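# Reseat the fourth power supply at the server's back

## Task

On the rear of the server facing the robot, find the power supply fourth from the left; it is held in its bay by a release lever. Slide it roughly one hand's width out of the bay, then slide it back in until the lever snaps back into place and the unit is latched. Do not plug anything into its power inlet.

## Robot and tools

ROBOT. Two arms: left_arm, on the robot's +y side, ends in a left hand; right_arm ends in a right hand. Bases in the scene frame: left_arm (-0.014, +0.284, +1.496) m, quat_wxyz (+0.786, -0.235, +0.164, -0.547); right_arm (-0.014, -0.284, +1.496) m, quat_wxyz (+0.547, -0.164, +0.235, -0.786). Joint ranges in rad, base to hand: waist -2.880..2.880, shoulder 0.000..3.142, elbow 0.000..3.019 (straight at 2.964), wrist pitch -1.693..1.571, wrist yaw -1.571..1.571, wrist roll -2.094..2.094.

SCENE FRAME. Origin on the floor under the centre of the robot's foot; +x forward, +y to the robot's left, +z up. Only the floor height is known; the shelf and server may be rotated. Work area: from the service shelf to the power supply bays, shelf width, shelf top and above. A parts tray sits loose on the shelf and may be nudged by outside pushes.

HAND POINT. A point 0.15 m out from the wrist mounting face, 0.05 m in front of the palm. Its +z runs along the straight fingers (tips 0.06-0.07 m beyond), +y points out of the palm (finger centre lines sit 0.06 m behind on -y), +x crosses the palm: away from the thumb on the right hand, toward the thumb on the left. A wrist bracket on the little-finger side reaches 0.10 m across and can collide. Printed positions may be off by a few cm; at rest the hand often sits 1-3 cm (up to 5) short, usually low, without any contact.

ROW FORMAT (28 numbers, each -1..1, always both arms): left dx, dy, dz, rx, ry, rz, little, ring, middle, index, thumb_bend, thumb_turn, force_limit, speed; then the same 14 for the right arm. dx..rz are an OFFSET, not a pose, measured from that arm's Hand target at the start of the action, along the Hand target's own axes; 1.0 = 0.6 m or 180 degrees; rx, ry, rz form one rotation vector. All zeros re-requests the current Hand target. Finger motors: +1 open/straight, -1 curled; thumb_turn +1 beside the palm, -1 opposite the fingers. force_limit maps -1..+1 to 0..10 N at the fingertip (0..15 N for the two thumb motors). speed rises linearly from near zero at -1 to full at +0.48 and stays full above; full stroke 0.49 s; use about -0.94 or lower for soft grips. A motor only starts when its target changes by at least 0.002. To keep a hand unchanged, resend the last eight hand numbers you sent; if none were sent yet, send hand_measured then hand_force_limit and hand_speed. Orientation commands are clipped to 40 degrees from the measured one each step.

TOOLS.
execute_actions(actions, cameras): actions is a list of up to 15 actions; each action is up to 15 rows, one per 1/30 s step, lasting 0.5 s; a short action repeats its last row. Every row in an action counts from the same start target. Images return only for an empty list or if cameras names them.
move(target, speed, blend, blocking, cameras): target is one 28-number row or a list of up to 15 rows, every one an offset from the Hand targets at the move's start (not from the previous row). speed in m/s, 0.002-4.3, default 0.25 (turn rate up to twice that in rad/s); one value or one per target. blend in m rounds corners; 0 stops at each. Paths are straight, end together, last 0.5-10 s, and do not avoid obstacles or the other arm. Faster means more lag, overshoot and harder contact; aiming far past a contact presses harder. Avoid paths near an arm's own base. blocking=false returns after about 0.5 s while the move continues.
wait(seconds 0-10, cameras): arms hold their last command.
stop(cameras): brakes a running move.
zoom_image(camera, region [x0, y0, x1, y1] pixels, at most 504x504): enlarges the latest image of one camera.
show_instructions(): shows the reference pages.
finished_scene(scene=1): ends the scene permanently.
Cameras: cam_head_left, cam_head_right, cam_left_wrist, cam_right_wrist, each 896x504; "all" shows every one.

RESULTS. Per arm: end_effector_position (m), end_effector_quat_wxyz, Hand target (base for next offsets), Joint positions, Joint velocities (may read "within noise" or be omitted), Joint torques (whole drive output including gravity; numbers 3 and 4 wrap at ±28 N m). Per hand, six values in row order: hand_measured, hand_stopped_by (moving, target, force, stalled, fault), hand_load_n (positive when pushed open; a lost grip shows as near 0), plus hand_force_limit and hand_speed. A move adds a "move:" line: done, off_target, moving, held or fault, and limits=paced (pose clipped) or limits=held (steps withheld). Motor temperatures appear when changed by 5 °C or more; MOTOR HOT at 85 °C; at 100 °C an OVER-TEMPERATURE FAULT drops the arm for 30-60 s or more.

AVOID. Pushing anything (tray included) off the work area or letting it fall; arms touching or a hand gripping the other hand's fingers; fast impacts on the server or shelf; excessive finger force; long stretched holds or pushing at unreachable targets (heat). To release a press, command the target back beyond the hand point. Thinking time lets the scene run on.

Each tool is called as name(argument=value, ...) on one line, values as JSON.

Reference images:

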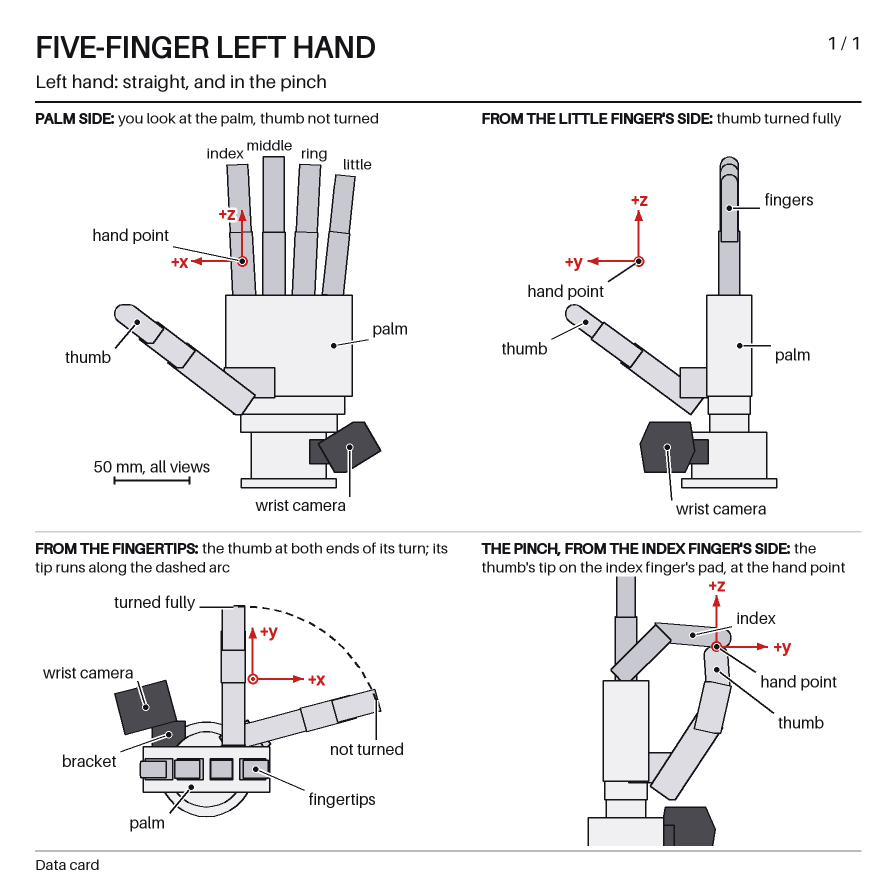

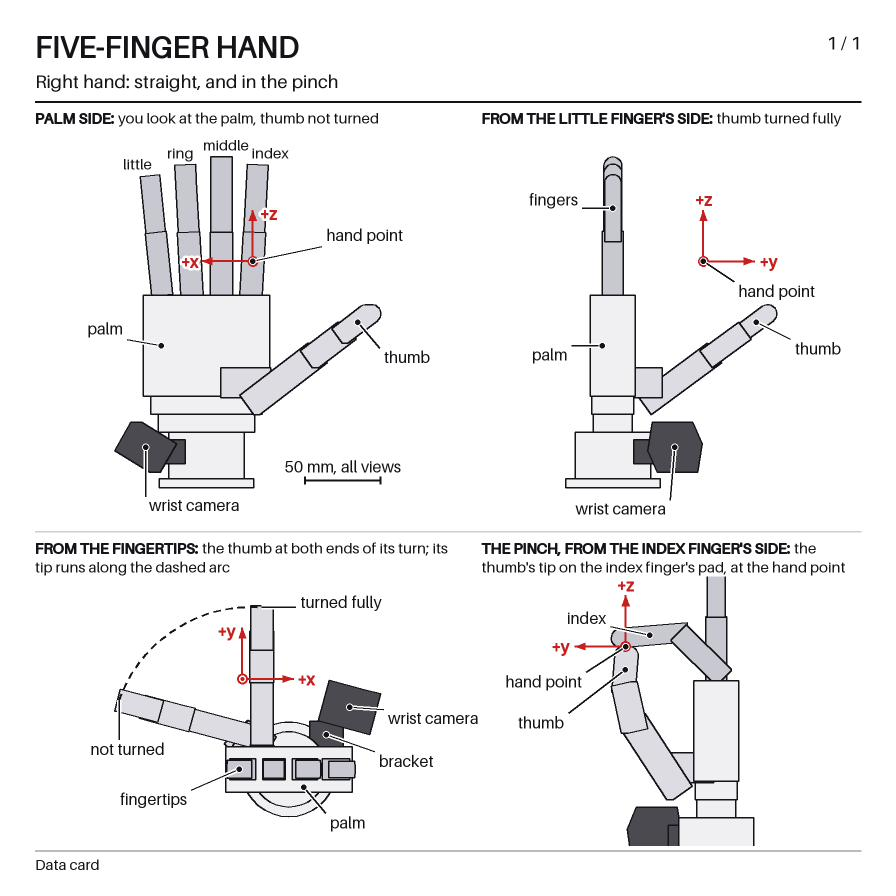

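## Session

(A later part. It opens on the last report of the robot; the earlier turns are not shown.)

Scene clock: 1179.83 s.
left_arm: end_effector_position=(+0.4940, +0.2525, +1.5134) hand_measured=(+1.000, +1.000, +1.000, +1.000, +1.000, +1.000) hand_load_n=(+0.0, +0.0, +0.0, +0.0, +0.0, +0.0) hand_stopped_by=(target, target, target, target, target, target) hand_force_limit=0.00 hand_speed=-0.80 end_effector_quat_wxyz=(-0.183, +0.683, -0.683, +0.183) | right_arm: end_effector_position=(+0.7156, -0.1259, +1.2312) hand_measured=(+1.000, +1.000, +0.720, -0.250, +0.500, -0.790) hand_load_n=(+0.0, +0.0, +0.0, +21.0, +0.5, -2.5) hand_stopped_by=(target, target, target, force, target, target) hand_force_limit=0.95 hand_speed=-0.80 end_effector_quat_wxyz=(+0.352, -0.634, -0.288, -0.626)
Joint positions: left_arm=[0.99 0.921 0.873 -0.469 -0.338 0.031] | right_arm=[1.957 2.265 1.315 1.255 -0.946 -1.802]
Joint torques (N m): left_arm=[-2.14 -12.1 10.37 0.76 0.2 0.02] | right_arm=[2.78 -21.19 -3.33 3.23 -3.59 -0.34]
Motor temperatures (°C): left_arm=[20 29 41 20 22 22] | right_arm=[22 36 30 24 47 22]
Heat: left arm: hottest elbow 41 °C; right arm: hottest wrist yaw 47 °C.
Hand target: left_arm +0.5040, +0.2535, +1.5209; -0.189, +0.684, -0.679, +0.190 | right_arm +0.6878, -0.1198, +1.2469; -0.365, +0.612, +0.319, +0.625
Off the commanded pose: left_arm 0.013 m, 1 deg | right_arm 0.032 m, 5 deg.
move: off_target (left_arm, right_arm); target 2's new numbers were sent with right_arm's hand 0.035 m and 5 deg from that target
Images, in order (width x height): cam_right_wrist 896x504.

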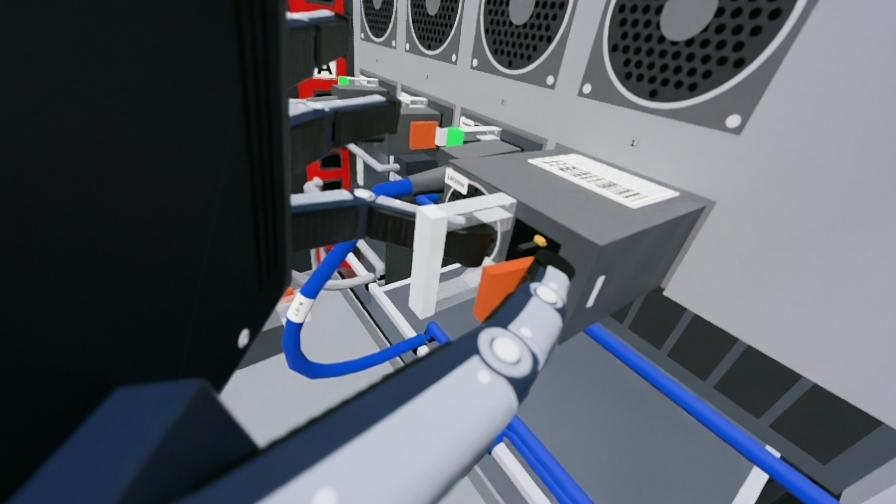

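move(target=[0,0,0,0,0,0,1,1,1,1,1,1,0,-0.8,0.0016,0.0698,0.036,0,0,0,1,1,0.72,-0.5,0.6,-0.79,0.95,-0.8], speed=0.03, cameras=["cam_right_wrist"])

Scene clock: 1194.37 s.
left_arm: end_effector_position=(+0.4940, +0.2525, +1.5134) hand_measured=(+1.000, +1.000, +1.000, +1.000, +1.000, +1.000) hand_load_n=(+0.0, +0.0, +0.0, -0.5, -0.5, -0.5) hand_stopped_by=(target, target, target, target, target, target) hand_force_limit=0.00 hand_speed=-0.80 end_effector_quat_wxyz=(-0.183, +0.683, -0.683, +0.183) | right_arm: end_effector_position=(+0.7130, -0.1210, +1.2303) hand_measured=(+1.000, +1.000, +0.720, -0.254, +0.600, -0.790) hand_load_n=(+0.0, +0.0, +0.0, +9.0, +2.0, -5.5) hand_stopped_by=(target, target, target, force, target, target) hand_force_limit=0.95 hand_speed=-0.80 end_effector_quat_wxyz=(+0.369, -0.622, -0.314, -0.615)
Joint positions: left_arm=[0.99 0.921 0.873 -0.469 -0.338 0.031] | right_arm=[1.948 2.26 1.328 1.198 -1.018 -1.844]
Joint torques (N m): left_arm=[-1.61 -11.69 10.36 0.84 0.24 0.03] | right_arm=[3.08 -20.6 4.27 0.69 -0.71 0.07]
Heat: left arm: hottest elbow 41 °C; right arm: hottest wrist yaw 47 °C.
Hand target: left_arm +0.5040, +0.2535, +1.5209; -0.189, +0.684, -0.679, +0.190 | right_arm +0.7349, -0.1240, +1.2470; -0.365, +0.612, +0.319, +0.625
Off the commanded pose: left_arm 0.013 m, 1 deg | right_arm 0.028 m, 2 deg.
move: off_target (left_arm, right_arm)
Images, in order (width x height): cam_right_wrist 896x504.

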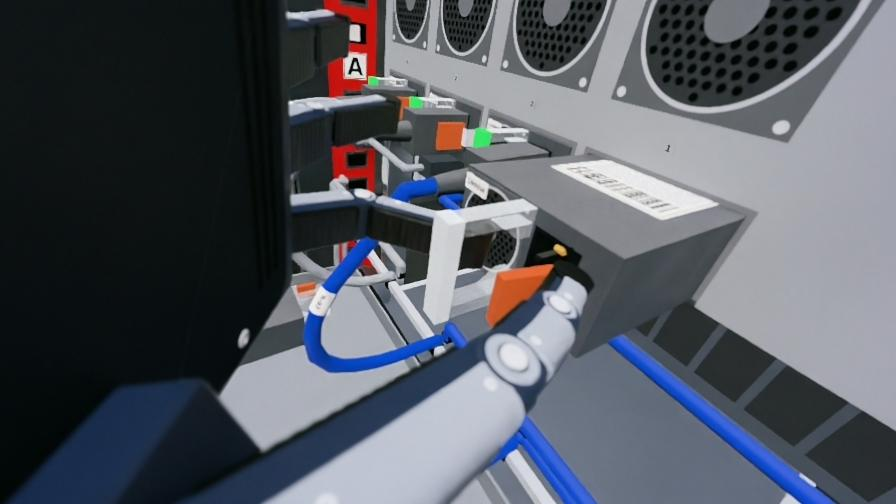

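move(target=[0,0,0,0,0,0,1,1,1,1,1,1,0,-0.8,0.0012,0.024,-0.0007,0,0,0,1,1,0.72,-0.5,0.75,-0.79,0.95,-0.8], speed=0.03, cameras=["cam_right_wrist"])

zoom_image(camera="cam_right_wrist", region=[390, 130, 700, 390])

Scene clock: 1198.47 s.
left_arm: end_effector_position=(+0.4940, +0.2525, +1.5134) hand_measured=(+1.000, +1.000, +1.000, +1.000, +1.000, +1.000) hand_load_n=(+0.0, +0.0, +0.0, -0.5, +0.0, +0.0) hand_stopped_by=(target, target, target, target, target, target) hand_force_limit=0.00 hand_speed=-0.80 end_effector_quat_wxyz=(-0.183, +0.683, -0.683, +0.183) | right_arm: end_effector_position=(+0.7168, -0.1174, +1.2308) hand_measured=(+1.000, +1.000, +0.720, -0.254, +0.750, -0.790) hand_load_n=(+0.0, +0.0, +0.0, +4.5, -1.5, -6.0) hand_stopped_by=(target, target, target, force, target, target) hand_force_limit=0.95 hand_speed=-0.80 end_effector_quat_wxyz=(+0.378, -0.618, -0.319, -0.611)
Joint positions: left_arm=[0.99 0.921 0.873 -0.469 -0.338 0.031] | right_arm=[1.948 2.26 1.347 1.169 -1.041 -1.845]
Joint torques (N m): left_arm=[-1.67 -11.81 10.37 0.72 0.24 0.01] | right_arm=[2.26 -20.6 5.14 0.96 -0.16 0.13]
Heat: left arm: hottest elbow 41 °C; right arm: hottest wrist yaw 44 °C.
Hand target: left_arm +0.5040, +0.2535, +1.5209; -0.189, +0.684, -0.679, +0.190 | right_arm +0.7468, -0.1320, +1.2468; -0.365, +0.612, +0.319, +0.625
Off the commanded pose: left_arm 0.013 m, 1 deg | right_arm 0.037 m, 2 deg.
move: off_target (left_arm, right_arm)
Images, in order (width x height): cam_right_wrist 896x504.

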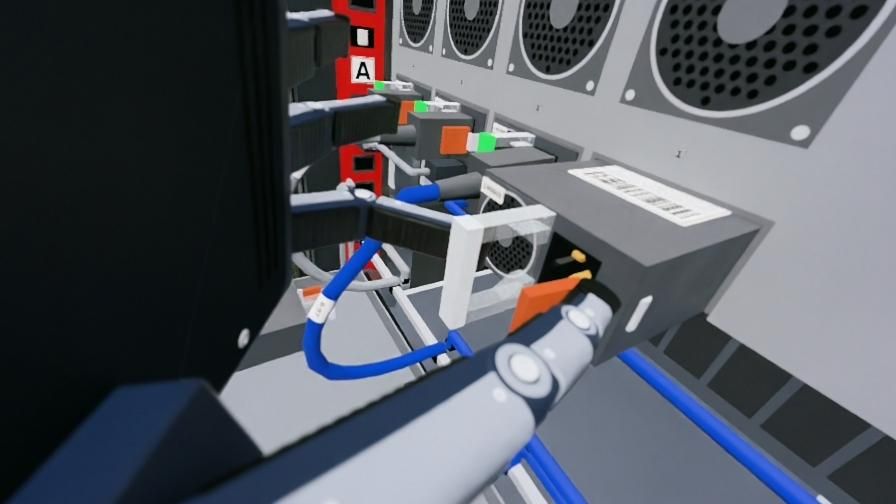

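Scaled by 1.626 from the camera's 896x504 image, which has a finer 1280x720 frame.

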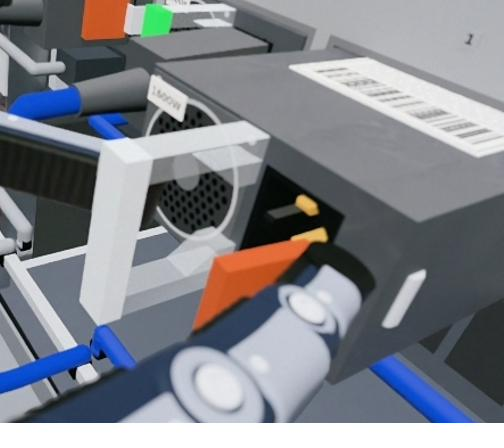

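move(target=[0,0,0,0,0,0,1,1,1,1,1,1,0,-0.8,0,0,0,0,0,0,1,1,0.72,0.1,0.62,-0.79,0.0,-0.7], speed=0.03, cameras=["cam_right_wrist"])

zoom_image(camera="cam_right_wrist", region=[390, 130, 700, 390])

Scene clock: 1206.90 s.
left_arm: end_effector_position=(+0.4940, +0.2525, +1.5134) hand_measured=(+1.000, +1.000, +1.000, +1.000, +1.000, +1.000) hand_load_n=(+0.0, +0.0, +0.0, -0.5, +0.0, +0.0) hand_stopped_by=(target, target, target, target, target, target) hand_force_limit=0.00 hand_speed=-0.80 end_effector_quat_wxyz=(-0.183, +0.683, -0.683, +0.183) | right_arm: end_effector_position=(+0.7212, -0.1260, +1.2291) hand_measured=(+1.000, +1.000, +0.720, +0.100, +0.620, -0.790) hand_load_n=(+0.0, +0.0, +0.0, +0.0, -0.5, -1.5) hand_stopped_by=(target, target, target, target, target, target) hand_force_limit=0.00 hand_speed=-0.70 end_effector_quat_wxyz=(+0.374, -0.621, -0.318, -0.612)
Joint positions: left_arm=[0.99 0.921 0.873 -0.469 -0.338 0.031] | right_arm=[1.937 2.26 1.356 1.162 -1.041 -1.845]
Joint torques (N m): left_arm=[-1.67 -12.16 10.33 0.75 0.24 0.01] | right_arm=[2.84 -20.72 4.85 1.22 -0.16 0.13]
Motor temperatures (°C): left_arm=[20 29 41 20 22 22] | right_arm=[22 36 30 23 39 22]
Heat: left arm: hottest elbow 41 °C; right arm: hottest wrist yaw 39 °C.
Hand target: left_arm +0.5040, +0.2535, +1.5209; -0.189, +0.684, -0.679, +0.190 | right_arm +0.7469, -0.1319, +1.2470; -0.365, +0.612, +0.319, +0.625
Off the commanded pose: left_arm 0.013 m, 1 deg | right_arm 0.032 m, 2 deg.
move: off_target (left_arm, right_arm)
Images, in order (width x height): cam_right_wrist 896x504.

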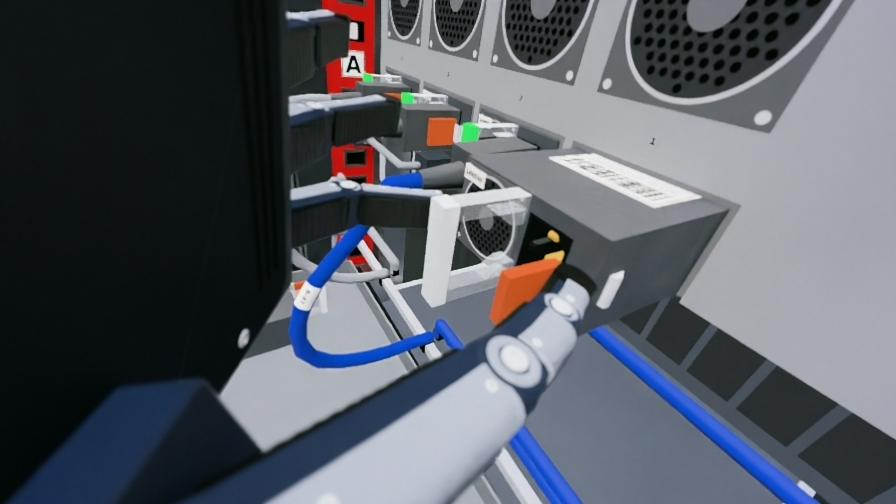

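Scaled by 1.626 from the camera's 896x504 image, which has a finer 1280x720 frame.

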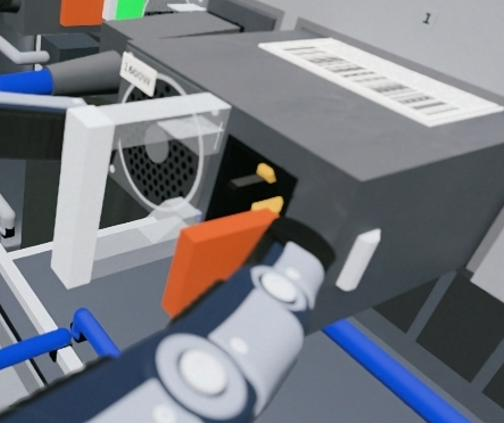

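move(target=[0,0,0,0,0,0,1,1,1,1,1,1,0,-0.8,-0.0015,-0.0628,-0.0316,0,0,0,1,1,0.72,0.1,0.62,-0.79,0.0,-0.7], speed=0.04, cameras=["cam_right_wrist","cam_head_left"])

zoom_image(camera="cam_head_left", region=[480, 290, 620, 400])

Scene clock: 1212.40 s.
left_arm: end_effector_position=(+0.4940, +0.2525, +1.5134) hand_measured=(+1.000, +1.000, +1.000, +1.000, +1.000, +1.000) hand_load_n=(+0.0, +0.0, +0.0, +0.0, +0.0, +0.0) hand_stopped_by=(target, target, target, target, target, target) hand_force_limit=0.00 hand_speed=-0.80 end_effector_quat_wxyz=(-0.183, +0.683, -0.683, +0.183) | right_arm: end_effector_position=(+0.6972, -0.1258, +1.2290) hand_measured=(+1.000, +1.000, +0.720, +0.100, +0.620, -0.790) hand_load_n=(+0.0, +0.0, +0.0, +0.0, +0.0, +0.0) hand_stopped_by=(target, target, target, target, target, target) hand_force_limit=0.00 hand_speed=-0.70 end_effector_quat_wxyz=(+0.370, -0.620, -0.317, -0.615)
Joint positions: left_arm=[0.99 0.921 0.873 -0.469 -0.338 0.031] | right_arm=[1.937 2.259 1.289 1.24 -1.036 -1.843]
Joint torques (N m): left_arm=[-2.14 -11.81 10.29 0.91 0.22 0.03] | right_arm=[3.43 -20.72 0.79 2.25 -0.24 0.12]
Heat: left arm: hottest elbow 41 °C; right arm: hottest shoulder 37 °C.
Hand target: left_arm +0.5040, +0.2535, +1.5209; -0.189, +0.684, -0.679, +0.190 | right_arm +0.7049, -0.1278, +1.2470; -0.365, +0.612, +0.319, +0.625
Off the commanded pose: left_arm 0.013 m, 1 deg | right_arm 0.020 m, 2 deg.
move: off_target (left_arm, right_arm)
Images, in order (width x height): cam_head_left 896x504, cam_right_wrist 896x504.

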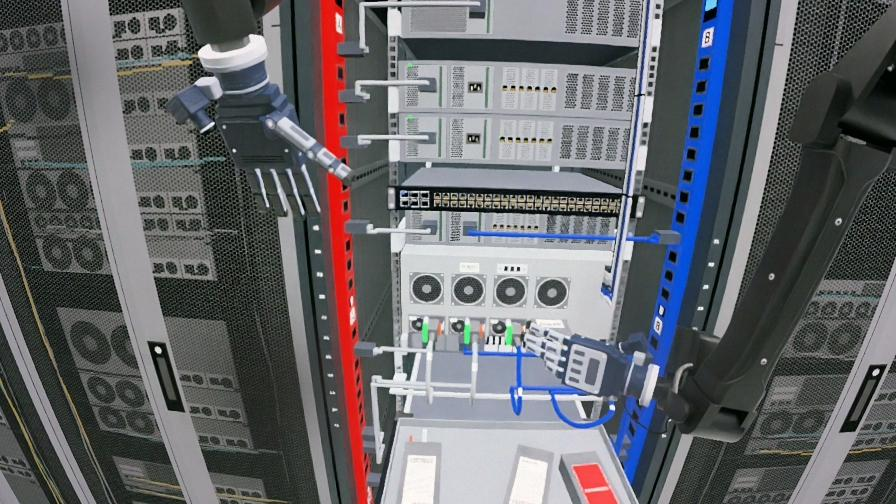

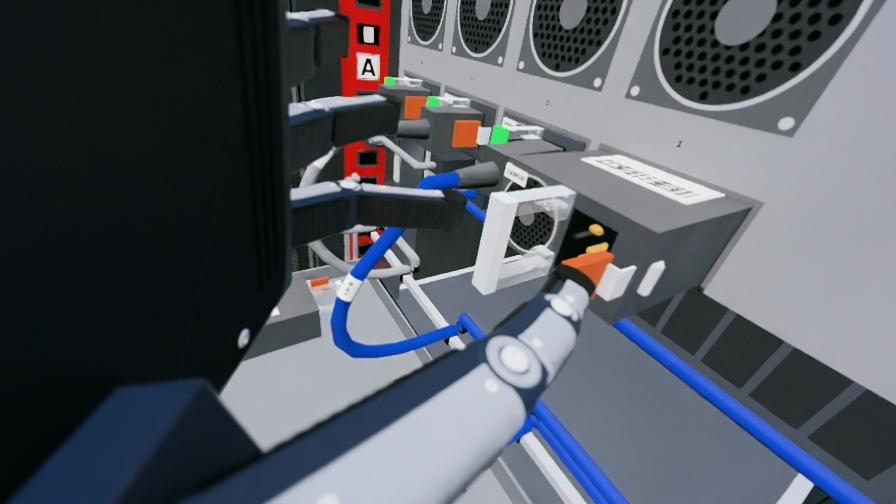

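Scaled by 3.600 from the camera's 896x504 image, which has a finer 1280x720 frame.

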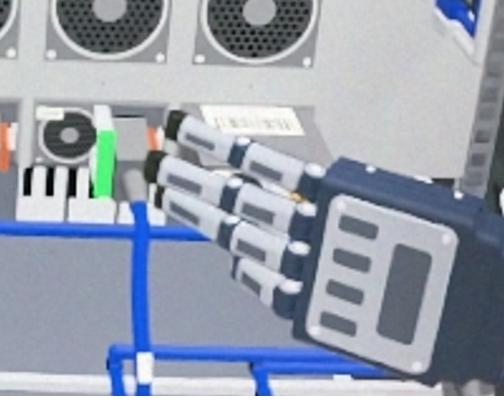

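move(target=[[0,0,0,0,0,0,1,1,1,1,1,1,0,-0.8,-0.0024,-0.0194,0.031,0,0,0,1,1,0.72,0.1,0.9,-0.4,0.0,-0.5],[0,0,0,0,0,0,1,1,1,1,1,1,0,-0.8,-0.0024,-0.0194,0.031,0,0,0,1,1,0.72,-0.35,0.9,-0.4,0.0,-0.5]], speed=0.04, cameras=["cam_right_wrist"])

zoom_image(camera="cam_right_wrist", region=[350, 110, 660, 370])

Scene clock: 1236.50 s.
left_arm: end_effector_position=(+0.4940, +0.2525, +1.5134) hand_measured=(+1.000, +1.000, +1.000, +1.000, +1.000, +1.000) hand_load_n=(+0.0, +0.0, +0.0, +0.0, +0.0, +0.0) hand_stopped_by=(target, target, target, target, target, target) hand_force_limit=0.00 hand_speed=-0.80 end_effector_quat_wxyz=(-0.183, +0.683, -0.683, +0.183) | right_arm: end_effector_position=(+0.6986, -0.1090, +1.2334) hand_measured=(+1.000, +1.000, +0.720, -0.350, +0.900, -0.400) hand_load_n=(+0.0, +0.0, +0.0, +0.0, +0.0, +0.0) hand_stopped_by=(target, target, target, target, target, target) hand_force_limit=0.00 hand_speed=-0.50 end_effector_quat_wxyz=(+0.370, -0.620, -0.313, -0.617)
Joint positions: left_arm=[0.99 0.921 0.873 -0.469 -0.338 0.031] | right_arm=[1.967 2.259 1.289 1.24 -1.003 -1.843]
Joint torques (N m): left_arm=[-1.73 -11.87 10.33 0.84 0.25 0.01] | right_arm=[3.96 -19.96 1.21 1.7 -0.2 -0.09]
Motor temperatures (°C): left_arm=[20 29 41 20 22 22] | right_arm=[22 36 30 23 32 21]
Heat: left arm: hottest elbow 41 °C; right arm: hottest shoulder 36 °C.
Hand target: left_arm +0.5040, +0.2535, +1.5209; -0.189, +0.684, -0.679, +0.190 | right_arm +0.7049, -0.1060, +1.2469; -0.365, +0.612, +0.319, +0.625
Off the commanded pose: left_arm 0.013 m, 1 deg | right_arm 0.015 m, 2 deg.
move: off_target (left_arm, right_arm); target 2's new numbers were sent with right_arm's hand 0.015 m and 2 deg from that target
Images, in order (width x height): cam_right_wrist 896x504.

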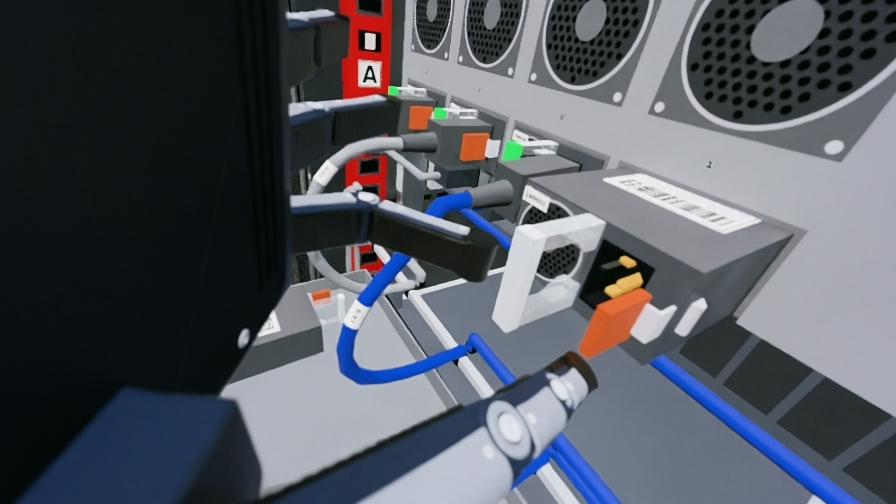

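Scaled by 1.626 from the camera's 896x504 image, which has a finer 1280x720 frame.

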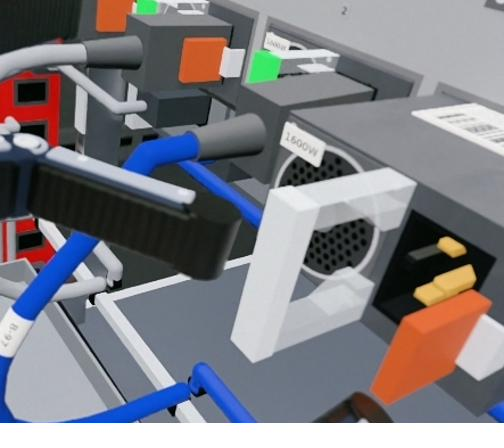

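move(target=[0,0,0,0,0,0,1,1,1,1,1,1,0,-0.8,0.0008,0.0452,0.0284,0,0,0,1,1,0.72,-0.35,0.9,-0.4,0.0,-0.5], speed=0.04, cameras=["cam_right_wrist"])

zoom_image(camera="cam_right_wrist", region=[350, 110, 660, 370])

Scene clock: 1244.33 s.
left_arm: end_effector_position=(+0.4940, +0.2525, +1.5134) hand_measured=(+1.000, +1.000, +1.000, +1.000, +1.000, +1.000) hand_load_n=(+0.0, +0.0, +0.0, +0.0, +0.0, -0.5) hand_stopped_by=(target, target, target, target, target, target) hand_force_limit=0.00 hand_speed=-0.80 end_effector_quat_wxyz=(-0.183, +0.683, -0.683, +0.183) | right_arm: end_effector_position=(+0.7151, -0.1063, +1.2290) hand_measured=(+1.000, +1.000, +0.720, -0.350, +0.900, -0.400) hand_load_n=(+0.0, +0.0, +0.0, +0.0, +0.0, +3.0) hand_stopped_by=(target, target, target, target, target, target) hand_force_limit=0.00 hand_speed=-0.50 end_effector_quat_wxyz=(+0.378, -0.627, -0.310, -0.607)
Joint positions: left_arm=[0.99 0.921 0.873 -0.469 -0.338 0.031] | right_arm=[1.97 2.259 1.339 1.159 -1.002 -1.843]
Joint torques (N m): left_arm=[-2.08 -12.1 10.37 0.77 0.22 0.05] | right_arm=[3.55 -20.31 4.37 1.65 -0.21 -0.1]
Heat: left arm: hottest elbow 41 °C; right arm: hottest shoulder 36 °C.
Hand target: left_arm +0.5040, +0.2535, +1.5209; -0.189, +0.684, -0.679, +0.190 | right_arm +0.7370, -0.1061, +1.2469; -0.365, +0.612, +0.319, +0.625
Off the commanded pose: left_arm 0.013 m, 1 deg | right_arm 0.028 m, 3 deg.
move: off_target (left_arm, right_arm)
Images, in order (width x height): cam_right_wrist 896x504.

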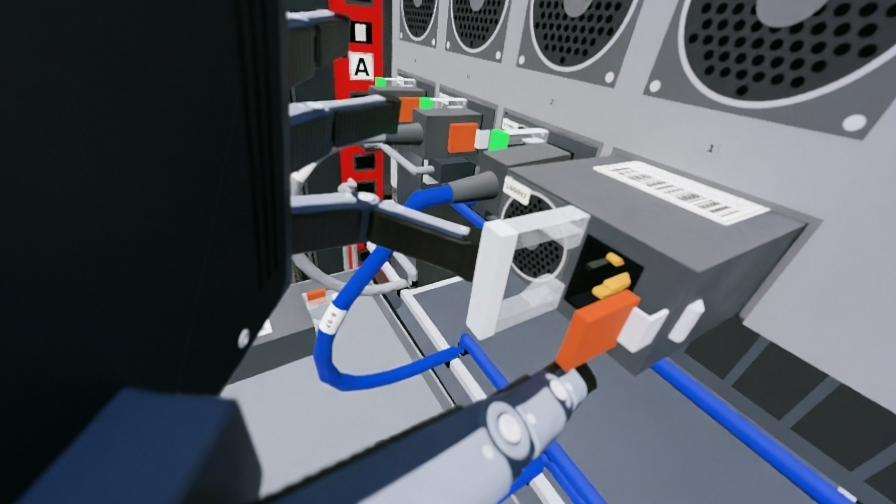

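Scaled by 1.626 from the camera's 896x504 image, which has a finer 1280x720 frame.

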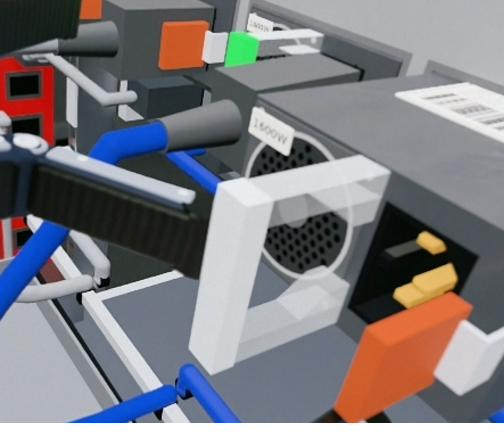

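move(target=[[0,0,0,0,0,0,1,1,1,1,1,1,0,-0.8,0.0,0.0,0.0,0,0,0,1,1,0.72,-0.35,0.9,-0.1,0.0,-0.4],[0,0,0,0,0,0,1,1,1,1,1,1,0,-0.8,0.0002,0.0127,0.008,0,0,0,1,1,0.72,-0.35,0.9,-0.1,0.0,-0.4]], speed=0.04, cameras=["cam_right_wrist"])

zoom_image(camera="cam_right_wrist", region=[350, 110, 660, 370])

Scene clock: 1249.07 s.
left_arm: end_effector_position=(+0.4940, +0.2525, +1.5134) hand_measured=(+1.000, +1.000, +1.000, +1.000, +1.000, +1.000) hand_load_n=(+0.0, +0.0, +0.0, +0.0, +0.0, +0.0) hand_stopped_by=(target, target, target, target, target, target) hand_force_limit=0.00 hand_speed=-0.80 end_effector_quat_wxyz=(-0.183, +0.683, -0.683, +0.183) | right_arm: end_effector_position=(+0.7280, -0.1074, +1.2326) hand_measured=(+1.000, +1.000, +0.720, -0.350, +0.900, -0.100) hand_load_n=(+0.0, +0.0, +0.0, +0.0, +0.0, +0.5) hand_stopped_by=(target, target, target, target, target, target) hand_force_limit=0.00 hand_speed=-0.40 end_effector_quat_wxyz=(+0.375, -0.625, -0.311, -0.610)
Joint positions: left_arm=[0.99 0.921 0.873 -0.469 -0.338 0.031] | right_arm=[1.97 2.259 1.371 1.138 -1.002 -1.843]
Joint torques (N m): left_arm=[-2.14 -11.69 10.4 0.85 0.23 0.04] | right_arm=[3.96 -20.01 4.31 1.58 -0.2 -0.08]
Heat: left arm: hottest elbow 41 °C; right arm: hottest shoulder 36 °C.
Hand target: left_arm +0.5040, +0.2535, +1.5209; -0.189, +0.684, -0.679, +0.190 | right_arm +0.7460, -0.1061, +1.2469; -0.365, +0.612, +0.319, +0.625
Off the commanded pose: left_arm 0.013 m, 1 deg | right_arm 0.023 m, 3 deg.
move: off_target (left_arm, right_arm)
Images, in order (width x height): cam_right_wrist 896x504.

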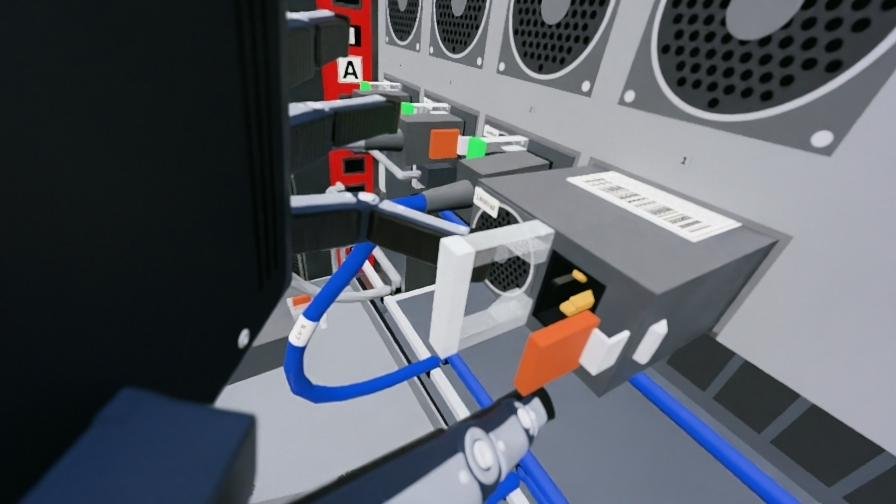

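Scaled by 1.626 from the camera's 896x504 image, which has a finer 1280x720 frame.

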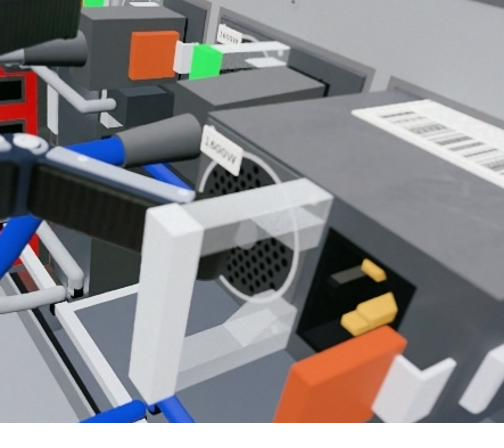

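move(target=[0,0,0,0,0,0,1,1,1,1,1,1,0,-0.8,0.0028,0.0268,-0.0303,0,0,0,1,1,0.72,-0.35,0.9,-0.1,0.0,-0.4], speed=0.04, cameras=["cam_right_wrist"])

zoom_image(camera="cam_right_wrist", region=[350, 110, 660, 370])

Scene clock: 1253.67 s.
left_arm: end_effector_position=(+0.4940, +0.2525, +1.5134) hand_measured=(+1.000, +1.000, +1.000, +1.000, +1.000, +1.000) hand_load_n=(+0.0, +0.0, +0.0, +0.0, +0.0, +0.0) hand_stopped_by=(target, target, target, target, target, target) hand_force_limit=0.00 hand_speed=-0.80 end_effector_quat_wxyz=(-0.183, +0.683, -0.683, +0.183) | right_arm: end_effector_position=(+0.7274, -0.1101, +1.2327) hand_measured=(+1.000, +1.000, +0.720, -0.350, +0.900, -0.100) hand_load_n=(+0.0, +0.0, +0.0, +2.0, +0.0, +0.0) hand_stopped_by=(target, target, target, target, target, target) hand_force_limit=0.00 hand_speed=-0.40 end_effector_quat_wxyz=(+0.384, -0.621, -0.314, -0.607)
Joint positions: left_arm=[0.99 0.921 0.873 -0.469 -0.338 0.031] | right_arm=[1.96 2.259 1.376 1.135 -1.03 -1.833]
Joint torques (N m): left_arm=[-2.26 -12.16 10.33 0.83 0.24 -0.01] | right_arm=[1.61 -20.37 4.16 1.83 -0.47 0]
Heat: left arm: hottest elbow 41 °C; right arm: hottest shoulder 36 °C.
Hand target: left_arm +0.5040, +0.2535, +1.5209; -0.189, +0.684, -0.679, +0.190 | right_arm +0.7499, -0.1300, +1.2470; -0.365, +0.612, +0.319, +0.625
Off the commanded pose: left_arm 0.013 m, 1 deg | right_arm 0.033 m, 3 deg.
move: off_target (left_arm, right_arm)
Images, in order (width x height): cam_right_wrist 896x504.

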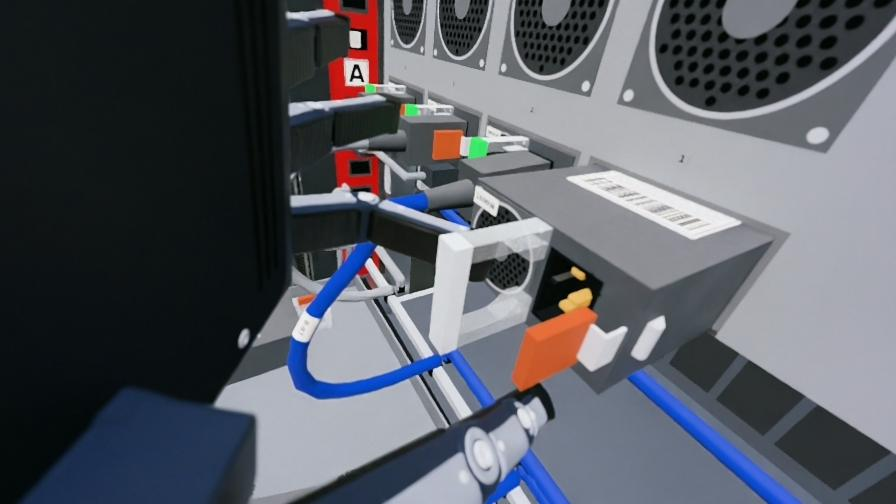

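Scaled by 1.626 from the camera's 896x504 image, which has a finer 1280x720 frame.

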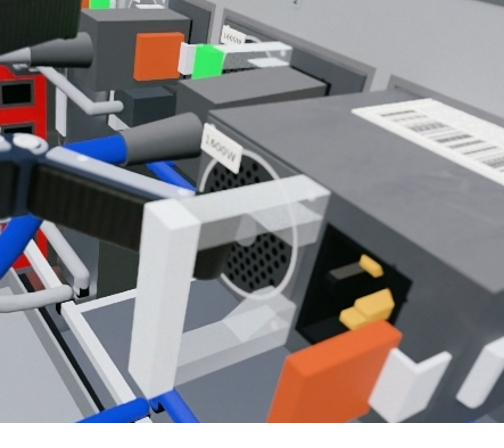

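zoom_image(camera="cam_right_wrist", region=[420, 210, 560, 360])

Scaled by 3.360 from the camera's 896x504 image, which has a finer 1280x720 frame.

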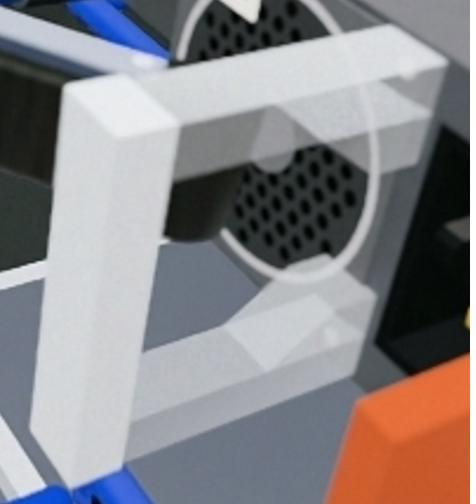

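move(target=[0,0,0,0,0,0,1,1,1,1,1,1,0,-0.8,0.0009,0.0071,-0.0113,0,0,0,1,1,0.72,-0.35,0.9,-0.1,0.0,-0.4], speed=0.04, cameras=["cam_right_wrist"])

zoom_image(camera="cam_right_wrist", region=[420, 210, 560, 360])

Scene clock: 1273.20 s.
left_arm: end_effector_position=(+0.4940, +0.2525, +1.5134) hand_measured=(+1.000, +1.000, +1.000, +1.000, +1.000, +1.000) hand_load_n=(+0.0, +0.0, +0.0, -0.5, +0.0, +0.0) hand_stopped_by=(target, target, target, target, target, target) hand_force_limit=0.00 hand_speed=-0.80 end_effector_quat_wxyz=(-0.183, +0.683, -0.683, +0.183) | right_arm: end_effector_position=(+0.7268, -0.1109, +1.2327) hand_measured=(+1.000, +1.000, +0.720, -0.350, +0.900, -0.100) hand_load_n=(+0.0, +0.0, +0.0, +3.5, +0.0, +0.5) hand_stopped_by=(target, target, target, target, target, target) hand_force_limit=0.00 hand_speed=-0.40 end_effector_quat_wxyz=(+0.389, -0.620, -0.313, -0.605)
Joint positions: left_arm=[0.99 0.921 0.873 -0.469 -0.338 0.031] | right_arm=[1.957 2.259 1.378 1.135 -1.042 -1.823]
Joint torques (N m): left_arm=[-2.26 -11.87 10.4 0.79 0.21 0.02] | right_arm=[0.91 -20.6 3.99 1.95 -0.49 -0.03]
Heat: left arm: hottest elbow 41 °C; right arm: hottest shoulder 36 °C.
Hand target: left_arm +0.5040, +0.2535, +1.5209; -0.189, +0.684, -0.679, +0.190 | right_arm +0.7499, -0.1381, +1.2470; -0.365, +0.612, +0.319, +0.625
Off the commanded pose: left_arm 0.013 m, 1 deg | right_arm 0.038 m, 4 deg.
move: off_target (left_arm, right_arm)
Images, in order (width x height): cam_right_wrist 896x504.

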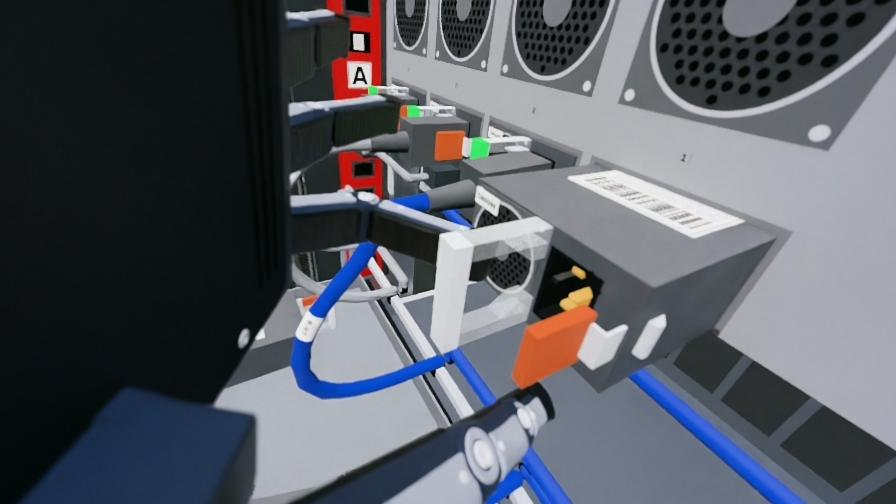

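Scaled by 3.360 from the camera's 896x504 image, which has a finer 1280x720 frame.

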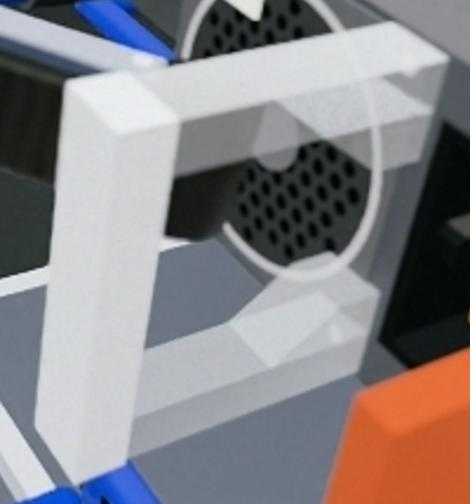

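move(target=[0,0,0,0,0,0,1,1,1,1,1,1,0,-0.8,-0.0363,-0.0089,0.0152,0,0,0,1,1,0.72,-0.35,0.9,-0.1,0.0,-0.4], speed=0.04, cameras=["cam_right_wrist"])

zoom_image(camera="cam_right_wrist", region=[420, 210, 560, 360])

Scene clock: 1280.17 s.
left_arm: end_effector_position=(+0.4940, +0.2525, +1.5134) hand_measured=(+1.000, +1.000, +1.000, +1.000, +1.000, +1.000) hand_load_n=(+0.0, +0.0, +0.0, +0.0, +0.0, +0.0) hand_stopped_by=(target, target, target, target, target, target) hand_force_limit=0.00 hand_speed=-0.80 end_effector_quat_wxyz=(-0.183, +0.683, -0.683, +0.183) | right_arm: end_effector_position=(+0.7397, -0.1172, +1.2266) hand_measured=(+1.000, +1.000, +0.720, -0.350, +0.900, -0.100) hand_load_n=(+0.0, +0.0, +0.0, -0.5, +0.0, +0.5) hand_stopped_by=(target, target, target, target, target, target) hand_force_limit=0.00 hand_speed=-0.40 end_effector_quat_wxyz=(+0.380, -0.617, -0.314, -0.613)
Joint positions: left_arm=[0.99 0.921 0.873 -0.469 -0.338 0.031] | right_arm=[1.949 2.286 1.427 1.135 -1.038 -1.823]
Joint torques (N m): left_arm=[-1.96 -12.1 10.37 0.73 0.23 0.01] | right_arm=[2.37 -18.67 4.29 2.11 -0.17 -0.09]
Heat: left arm: hottest elbow 41 °C; right arm: hottest shoulder 36 °C.
Hand target: left_arm +0.5040, +0.2535, +1.5209; -0.189, +0.684, -0.679, +0.190 | right_arm +0.7500, -0.1260, +1.2261; -0.365, +0.612, +0.319, +0.625
Off the commanded pose: left_arm 0.013 m, 1 deg | right_arm 0.014 m, 2 deg.
move: off_target (left_arm, right_arm)
Images, in order (width x height): cam_right_wrist 896x504.

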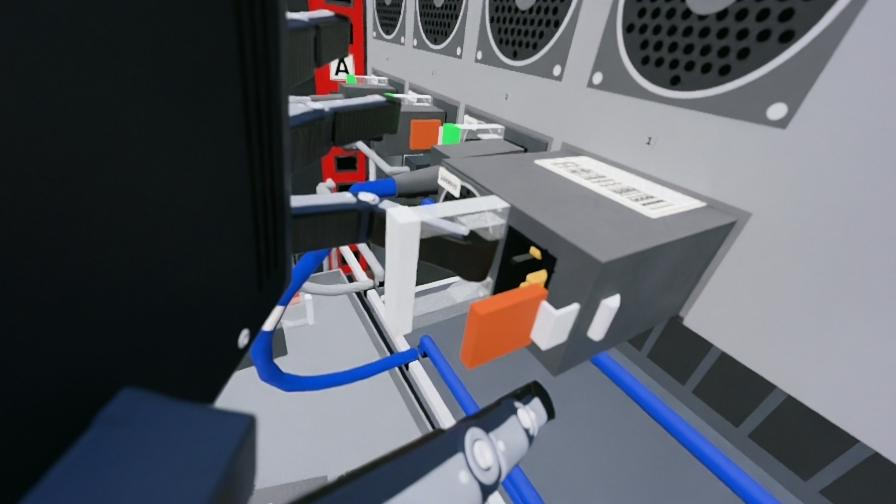

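Scaled by 3.360 from the camera's 896x504 image, which has a finer 1280x720 frame.

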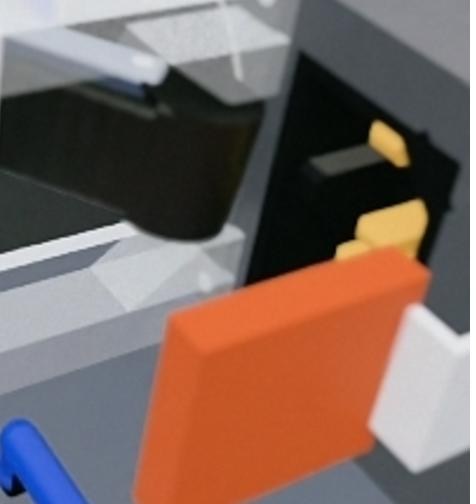

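move(target=[0,0,0,0,0,0,1,1,1,1,1,1,0,-0.8,0,0,0,0,0,0,1,1,0.72,-0.75,0.9,-0.1,0.2,-0.6], speed=0.04, cameras=["cam_right_wrist"])

zoom_image(camera="cam_right_wrist", region=[370, 170, 590, 370])

Scene clock: 1283.33 s.
left_arm: end_effector_position=(+0.4940, +0.2525, +1.5134) hand_measured=(+1.000, +1.000, +1.000, +1.000, +1.000, +1.000) hand_load_n=(+0.0, +0.0, +0.0, +0.0, +0.0, +0.0) hand_stopped_by=(target, target, target, target, target, target) hand_force_limit=0.00 hand_speed=-0.80 end_effector_quat_wxyz=(-0.183, +0.683, -0.683, +0.183) | right_arm: end_effector_position=(+0.7455, -0.1178, +1.2293) hand_measured=(+1.000, +1.000, +0.720, -0.750, +0.900, -0.100) hand_load_n=(+0.0, +0.0, +0.0, +1.0, +0.0, +0.5) hand_stopped_by=(target, target, target, target, target, target) hand_force_limit=0.20 hand_speed=-0.60 end_effector_quat_wxyz=(+0.376, -0.615, -0.315, -0.618)
Joint positions: left_arm=[0.99 0.921 0.873 -0.469 -0.338 0.031] | right_arm=[1.95 2.287 1.441 1.135 -1.035 -1.823]
Joint torques (N m): left_arm=[-1.9 -11.99 10.24 0.84 0.23 0.02] | right_arm=[2.67 -18.14 3.48 1.99 -0.27 -0.1]
Heat: left arm: hottest elbow 41 °C; right arm: hottest shoulder 36 °C.
Hand target: left_arm +0.5040, +0.2535, +1.5209; -0.189, +0.684, -0.679, +0.190 | right_arm +0.7500, -0.1260, +1.2261; -0.365, +0.612, +0.319, +0.625
Off the commanded pose: left_arm 0.013 m, 1 deg | right_arm 0.010 m, 2 deg.
move: off_target (left_arm)
Images, in order (width x height): cam_right_wrist 896x504.

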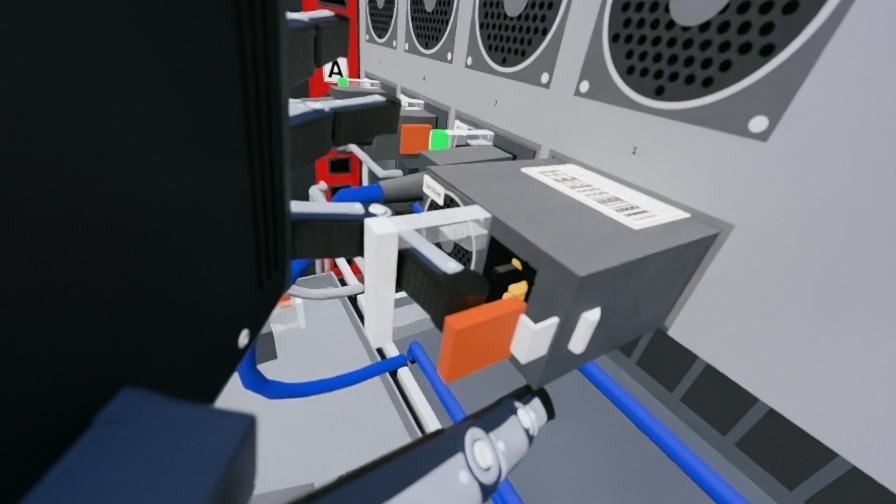

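Scaled by 2.291 from the camera's 896x504 image, which has a finer 1280x720 frame.

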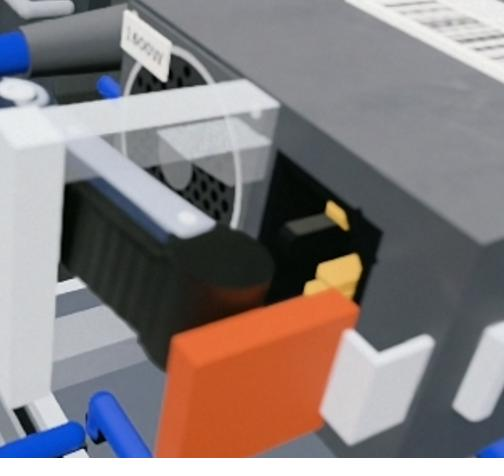

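move(target=[0,0,0,0,0,0,1,1,1,1,1,1,0,-0.8,0.008,-0.0887,-0.047,0,0,0,1,1,0.72,-0.75,0.9,-0.1,0.2,-0.6], speed=0.03, cameras=["cam_right_wrist"])

Scene clock: 1289.23 s.
left_arm: end_effector_position=(+0.4940, +0.2525, +1.5134) hand_measured=(+1.000, +1.000, +1.000, +1.000, +1.000, +1.000) hand_load_n=(+0.0, +0.0, +0.0, +0.0, +0.0, -0.5) hand_stopped_by=(target, target, target, target, target, target) hand_force_limit=0.00 hand_speed=-0.80 end_effector_quat_wxyz=(-0.183, +0.683, -0.683, +0.183) | right_arm: end_effector_position=(+0.6941, -0.1186, +1.2251) hand_measured=(+1.000, +1.000, +0.720, -0.750, +0.900, -0.100) hand_load_n=(+0.0, +0.0, +0.0, +1.5, +0.0, +0.0) hand_stopped_by=(target, target, target, target, target, target) hand_force_limit=0.20 hand_speed=-0.60 end_effector_quat_wxyz=(+0.366, -0.615, -0.315, -0.623)
Joint positions: left_arm=[0.99 0.921 0.873 -0.469 -0.338 0.031] | right_arm=[1.949 2.286 1.297 1.285 -1.02 -1.832]
Joint torques (N m): left_arm=[-1.85 -11.69 10.33 0.84 0.23 0.02] | right_arm=[2.73 -19.66 -0.38 2.14 -0.75 -0.04]
Heat: left arm: hottest elbow 41 °C; right arm: hottest shoulder 36 °C.
Hand target: left_arm +0.5040, +0.2535, +1.5209; -0.189, +0.684, -0.679, +0.190 | right_arm +0.6899, -0.1220, +1.2319; -0.365, +0.612, +0.319, +0.625
Off the commanded pose: left_arm 0.013 m, 1 deg | right_arm 0.009 m, 1 deg.
move: off_target (left_arm)
Images, in order (width x height): cam_right_wrist 896x504.

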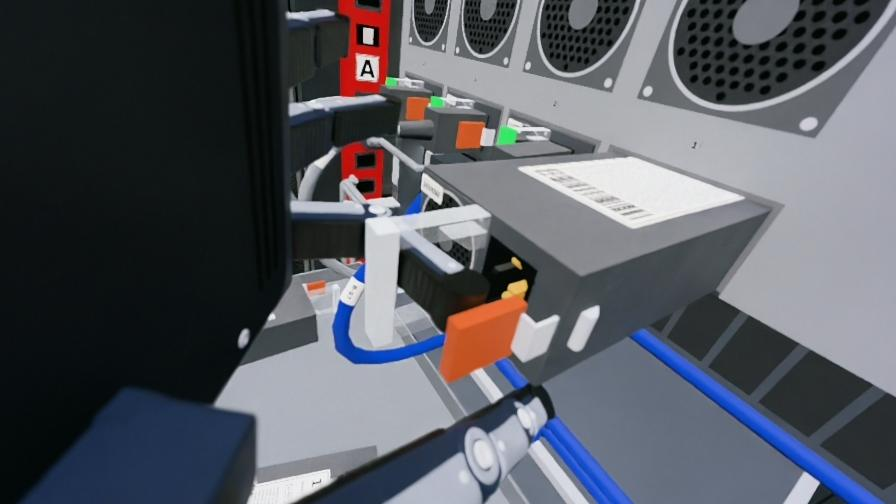

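move(target=[[0,0,0,0,0,0,1,1,1,1,1,1,0,-0.8,0,0,0,0,0,0,1,1,0.72,-0.55,0.9,-0.1,0.2,-0.4],[0,0,0,0,0,0,1,1,1,1,1,1,0,-0.8,0,-0.0141,-0.0089,0,0,0,1,1,0.72,-0.35,0.9,-0.1,0.2,-0.4]], speed=0.04, cameras=["cam_right_wrist"])

zoom_image(camera="cam_right_wrist", region=[350, 150, 600, 370])

Scene clock: 1335.27 s.
left_arm: end_effector_position=(+0.4940, +0.2525, +1.5134) hand_measured=(+1.000, +1.000, +1.000, +1.000, +1.000, +1.000) hand_load_n=(+0.0, +0.0, +0.0, +0.0, +0.0, +0.0) hand_stopped_by=(target, target, target, target, target, target) hand_force_limit=0.00 hand_speed=-0.80 end_effector_quat_wxyz=(-0.183, +0.683, -0.683, +0.183) | right_arm: end_effector_position=(+0.6758, -0.1165, +1.2224) hand_measured=(+1.000, +1.000, +0.720, -0.350, +0.900, -0.100) hand_load_n=(+0.5, +0.0, +0.0, +1.0, +0.0, +0.0) hand_stopped_by=(target, target, target, target, target, target) hand_force_limit=0.20 hand_speed=-0.40 end_effector_quat_wxyz=(+0.372, -0.618, -0.315, -0.617)
Joint positions: left_arm=[0.99 0.921 0.873 -0.469 -0.338 0.031] | right_arm=[1.948 2.284 1.253 1.311 -1.027 -1.833]
Joint torques (N m): left_arm=[-2.08 -11.81 10.41 0.91 0.23 0.01] | right_arm=[2.78 -19.02 0.65 2.21 -0.45 -0.02]
Motor temperatures (°C): left_arm=[20 29 41 20 22 22] | right_arm=[22 33 29 23 27 21]
Heat: left arm: hottest elbow 41 °C; right arm: hottest shoulder 33 °C.
Hand target: left_arm +0.5040, +0.2535, +1.5209; -0.189, +0.684, -0.679, +0.190 | right_arm +0.6800, -0.1219, +1.2321; -0.365, +0.612, +0.319, +0.625
Off the commanded pose: left_arm 0.013 m, 1 deg | right_arm 0.012 m, 2 deg.
move: off_target (left_arm, right_arm)
Images, in order (width x height): cam_right_wrist 896x504.

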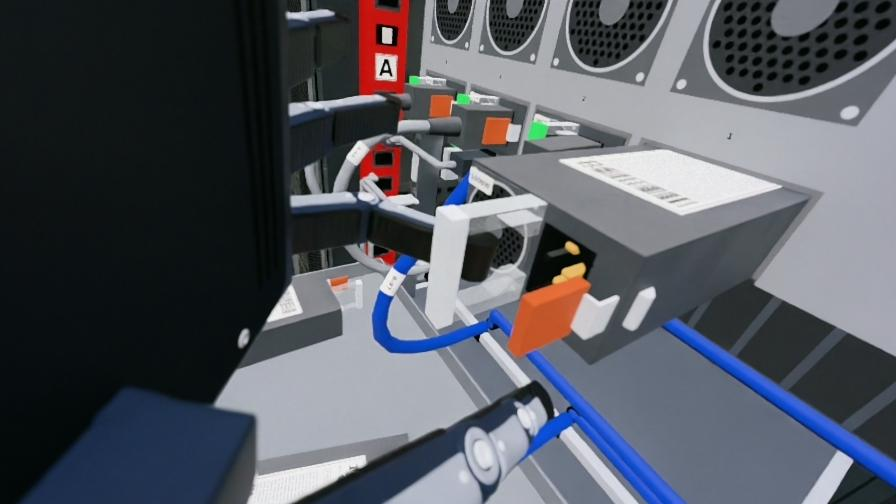

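Scaled by 2.016 from the camera's 896x504 image, which has a finer 1280x720 frame.

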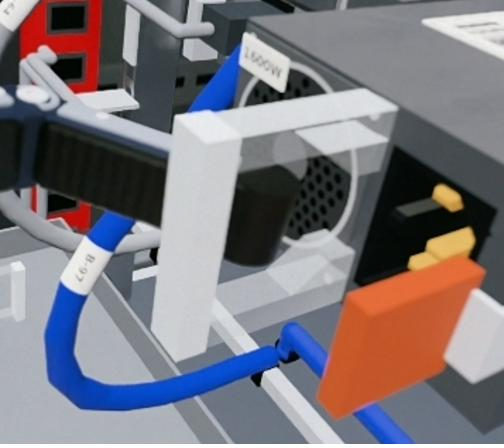

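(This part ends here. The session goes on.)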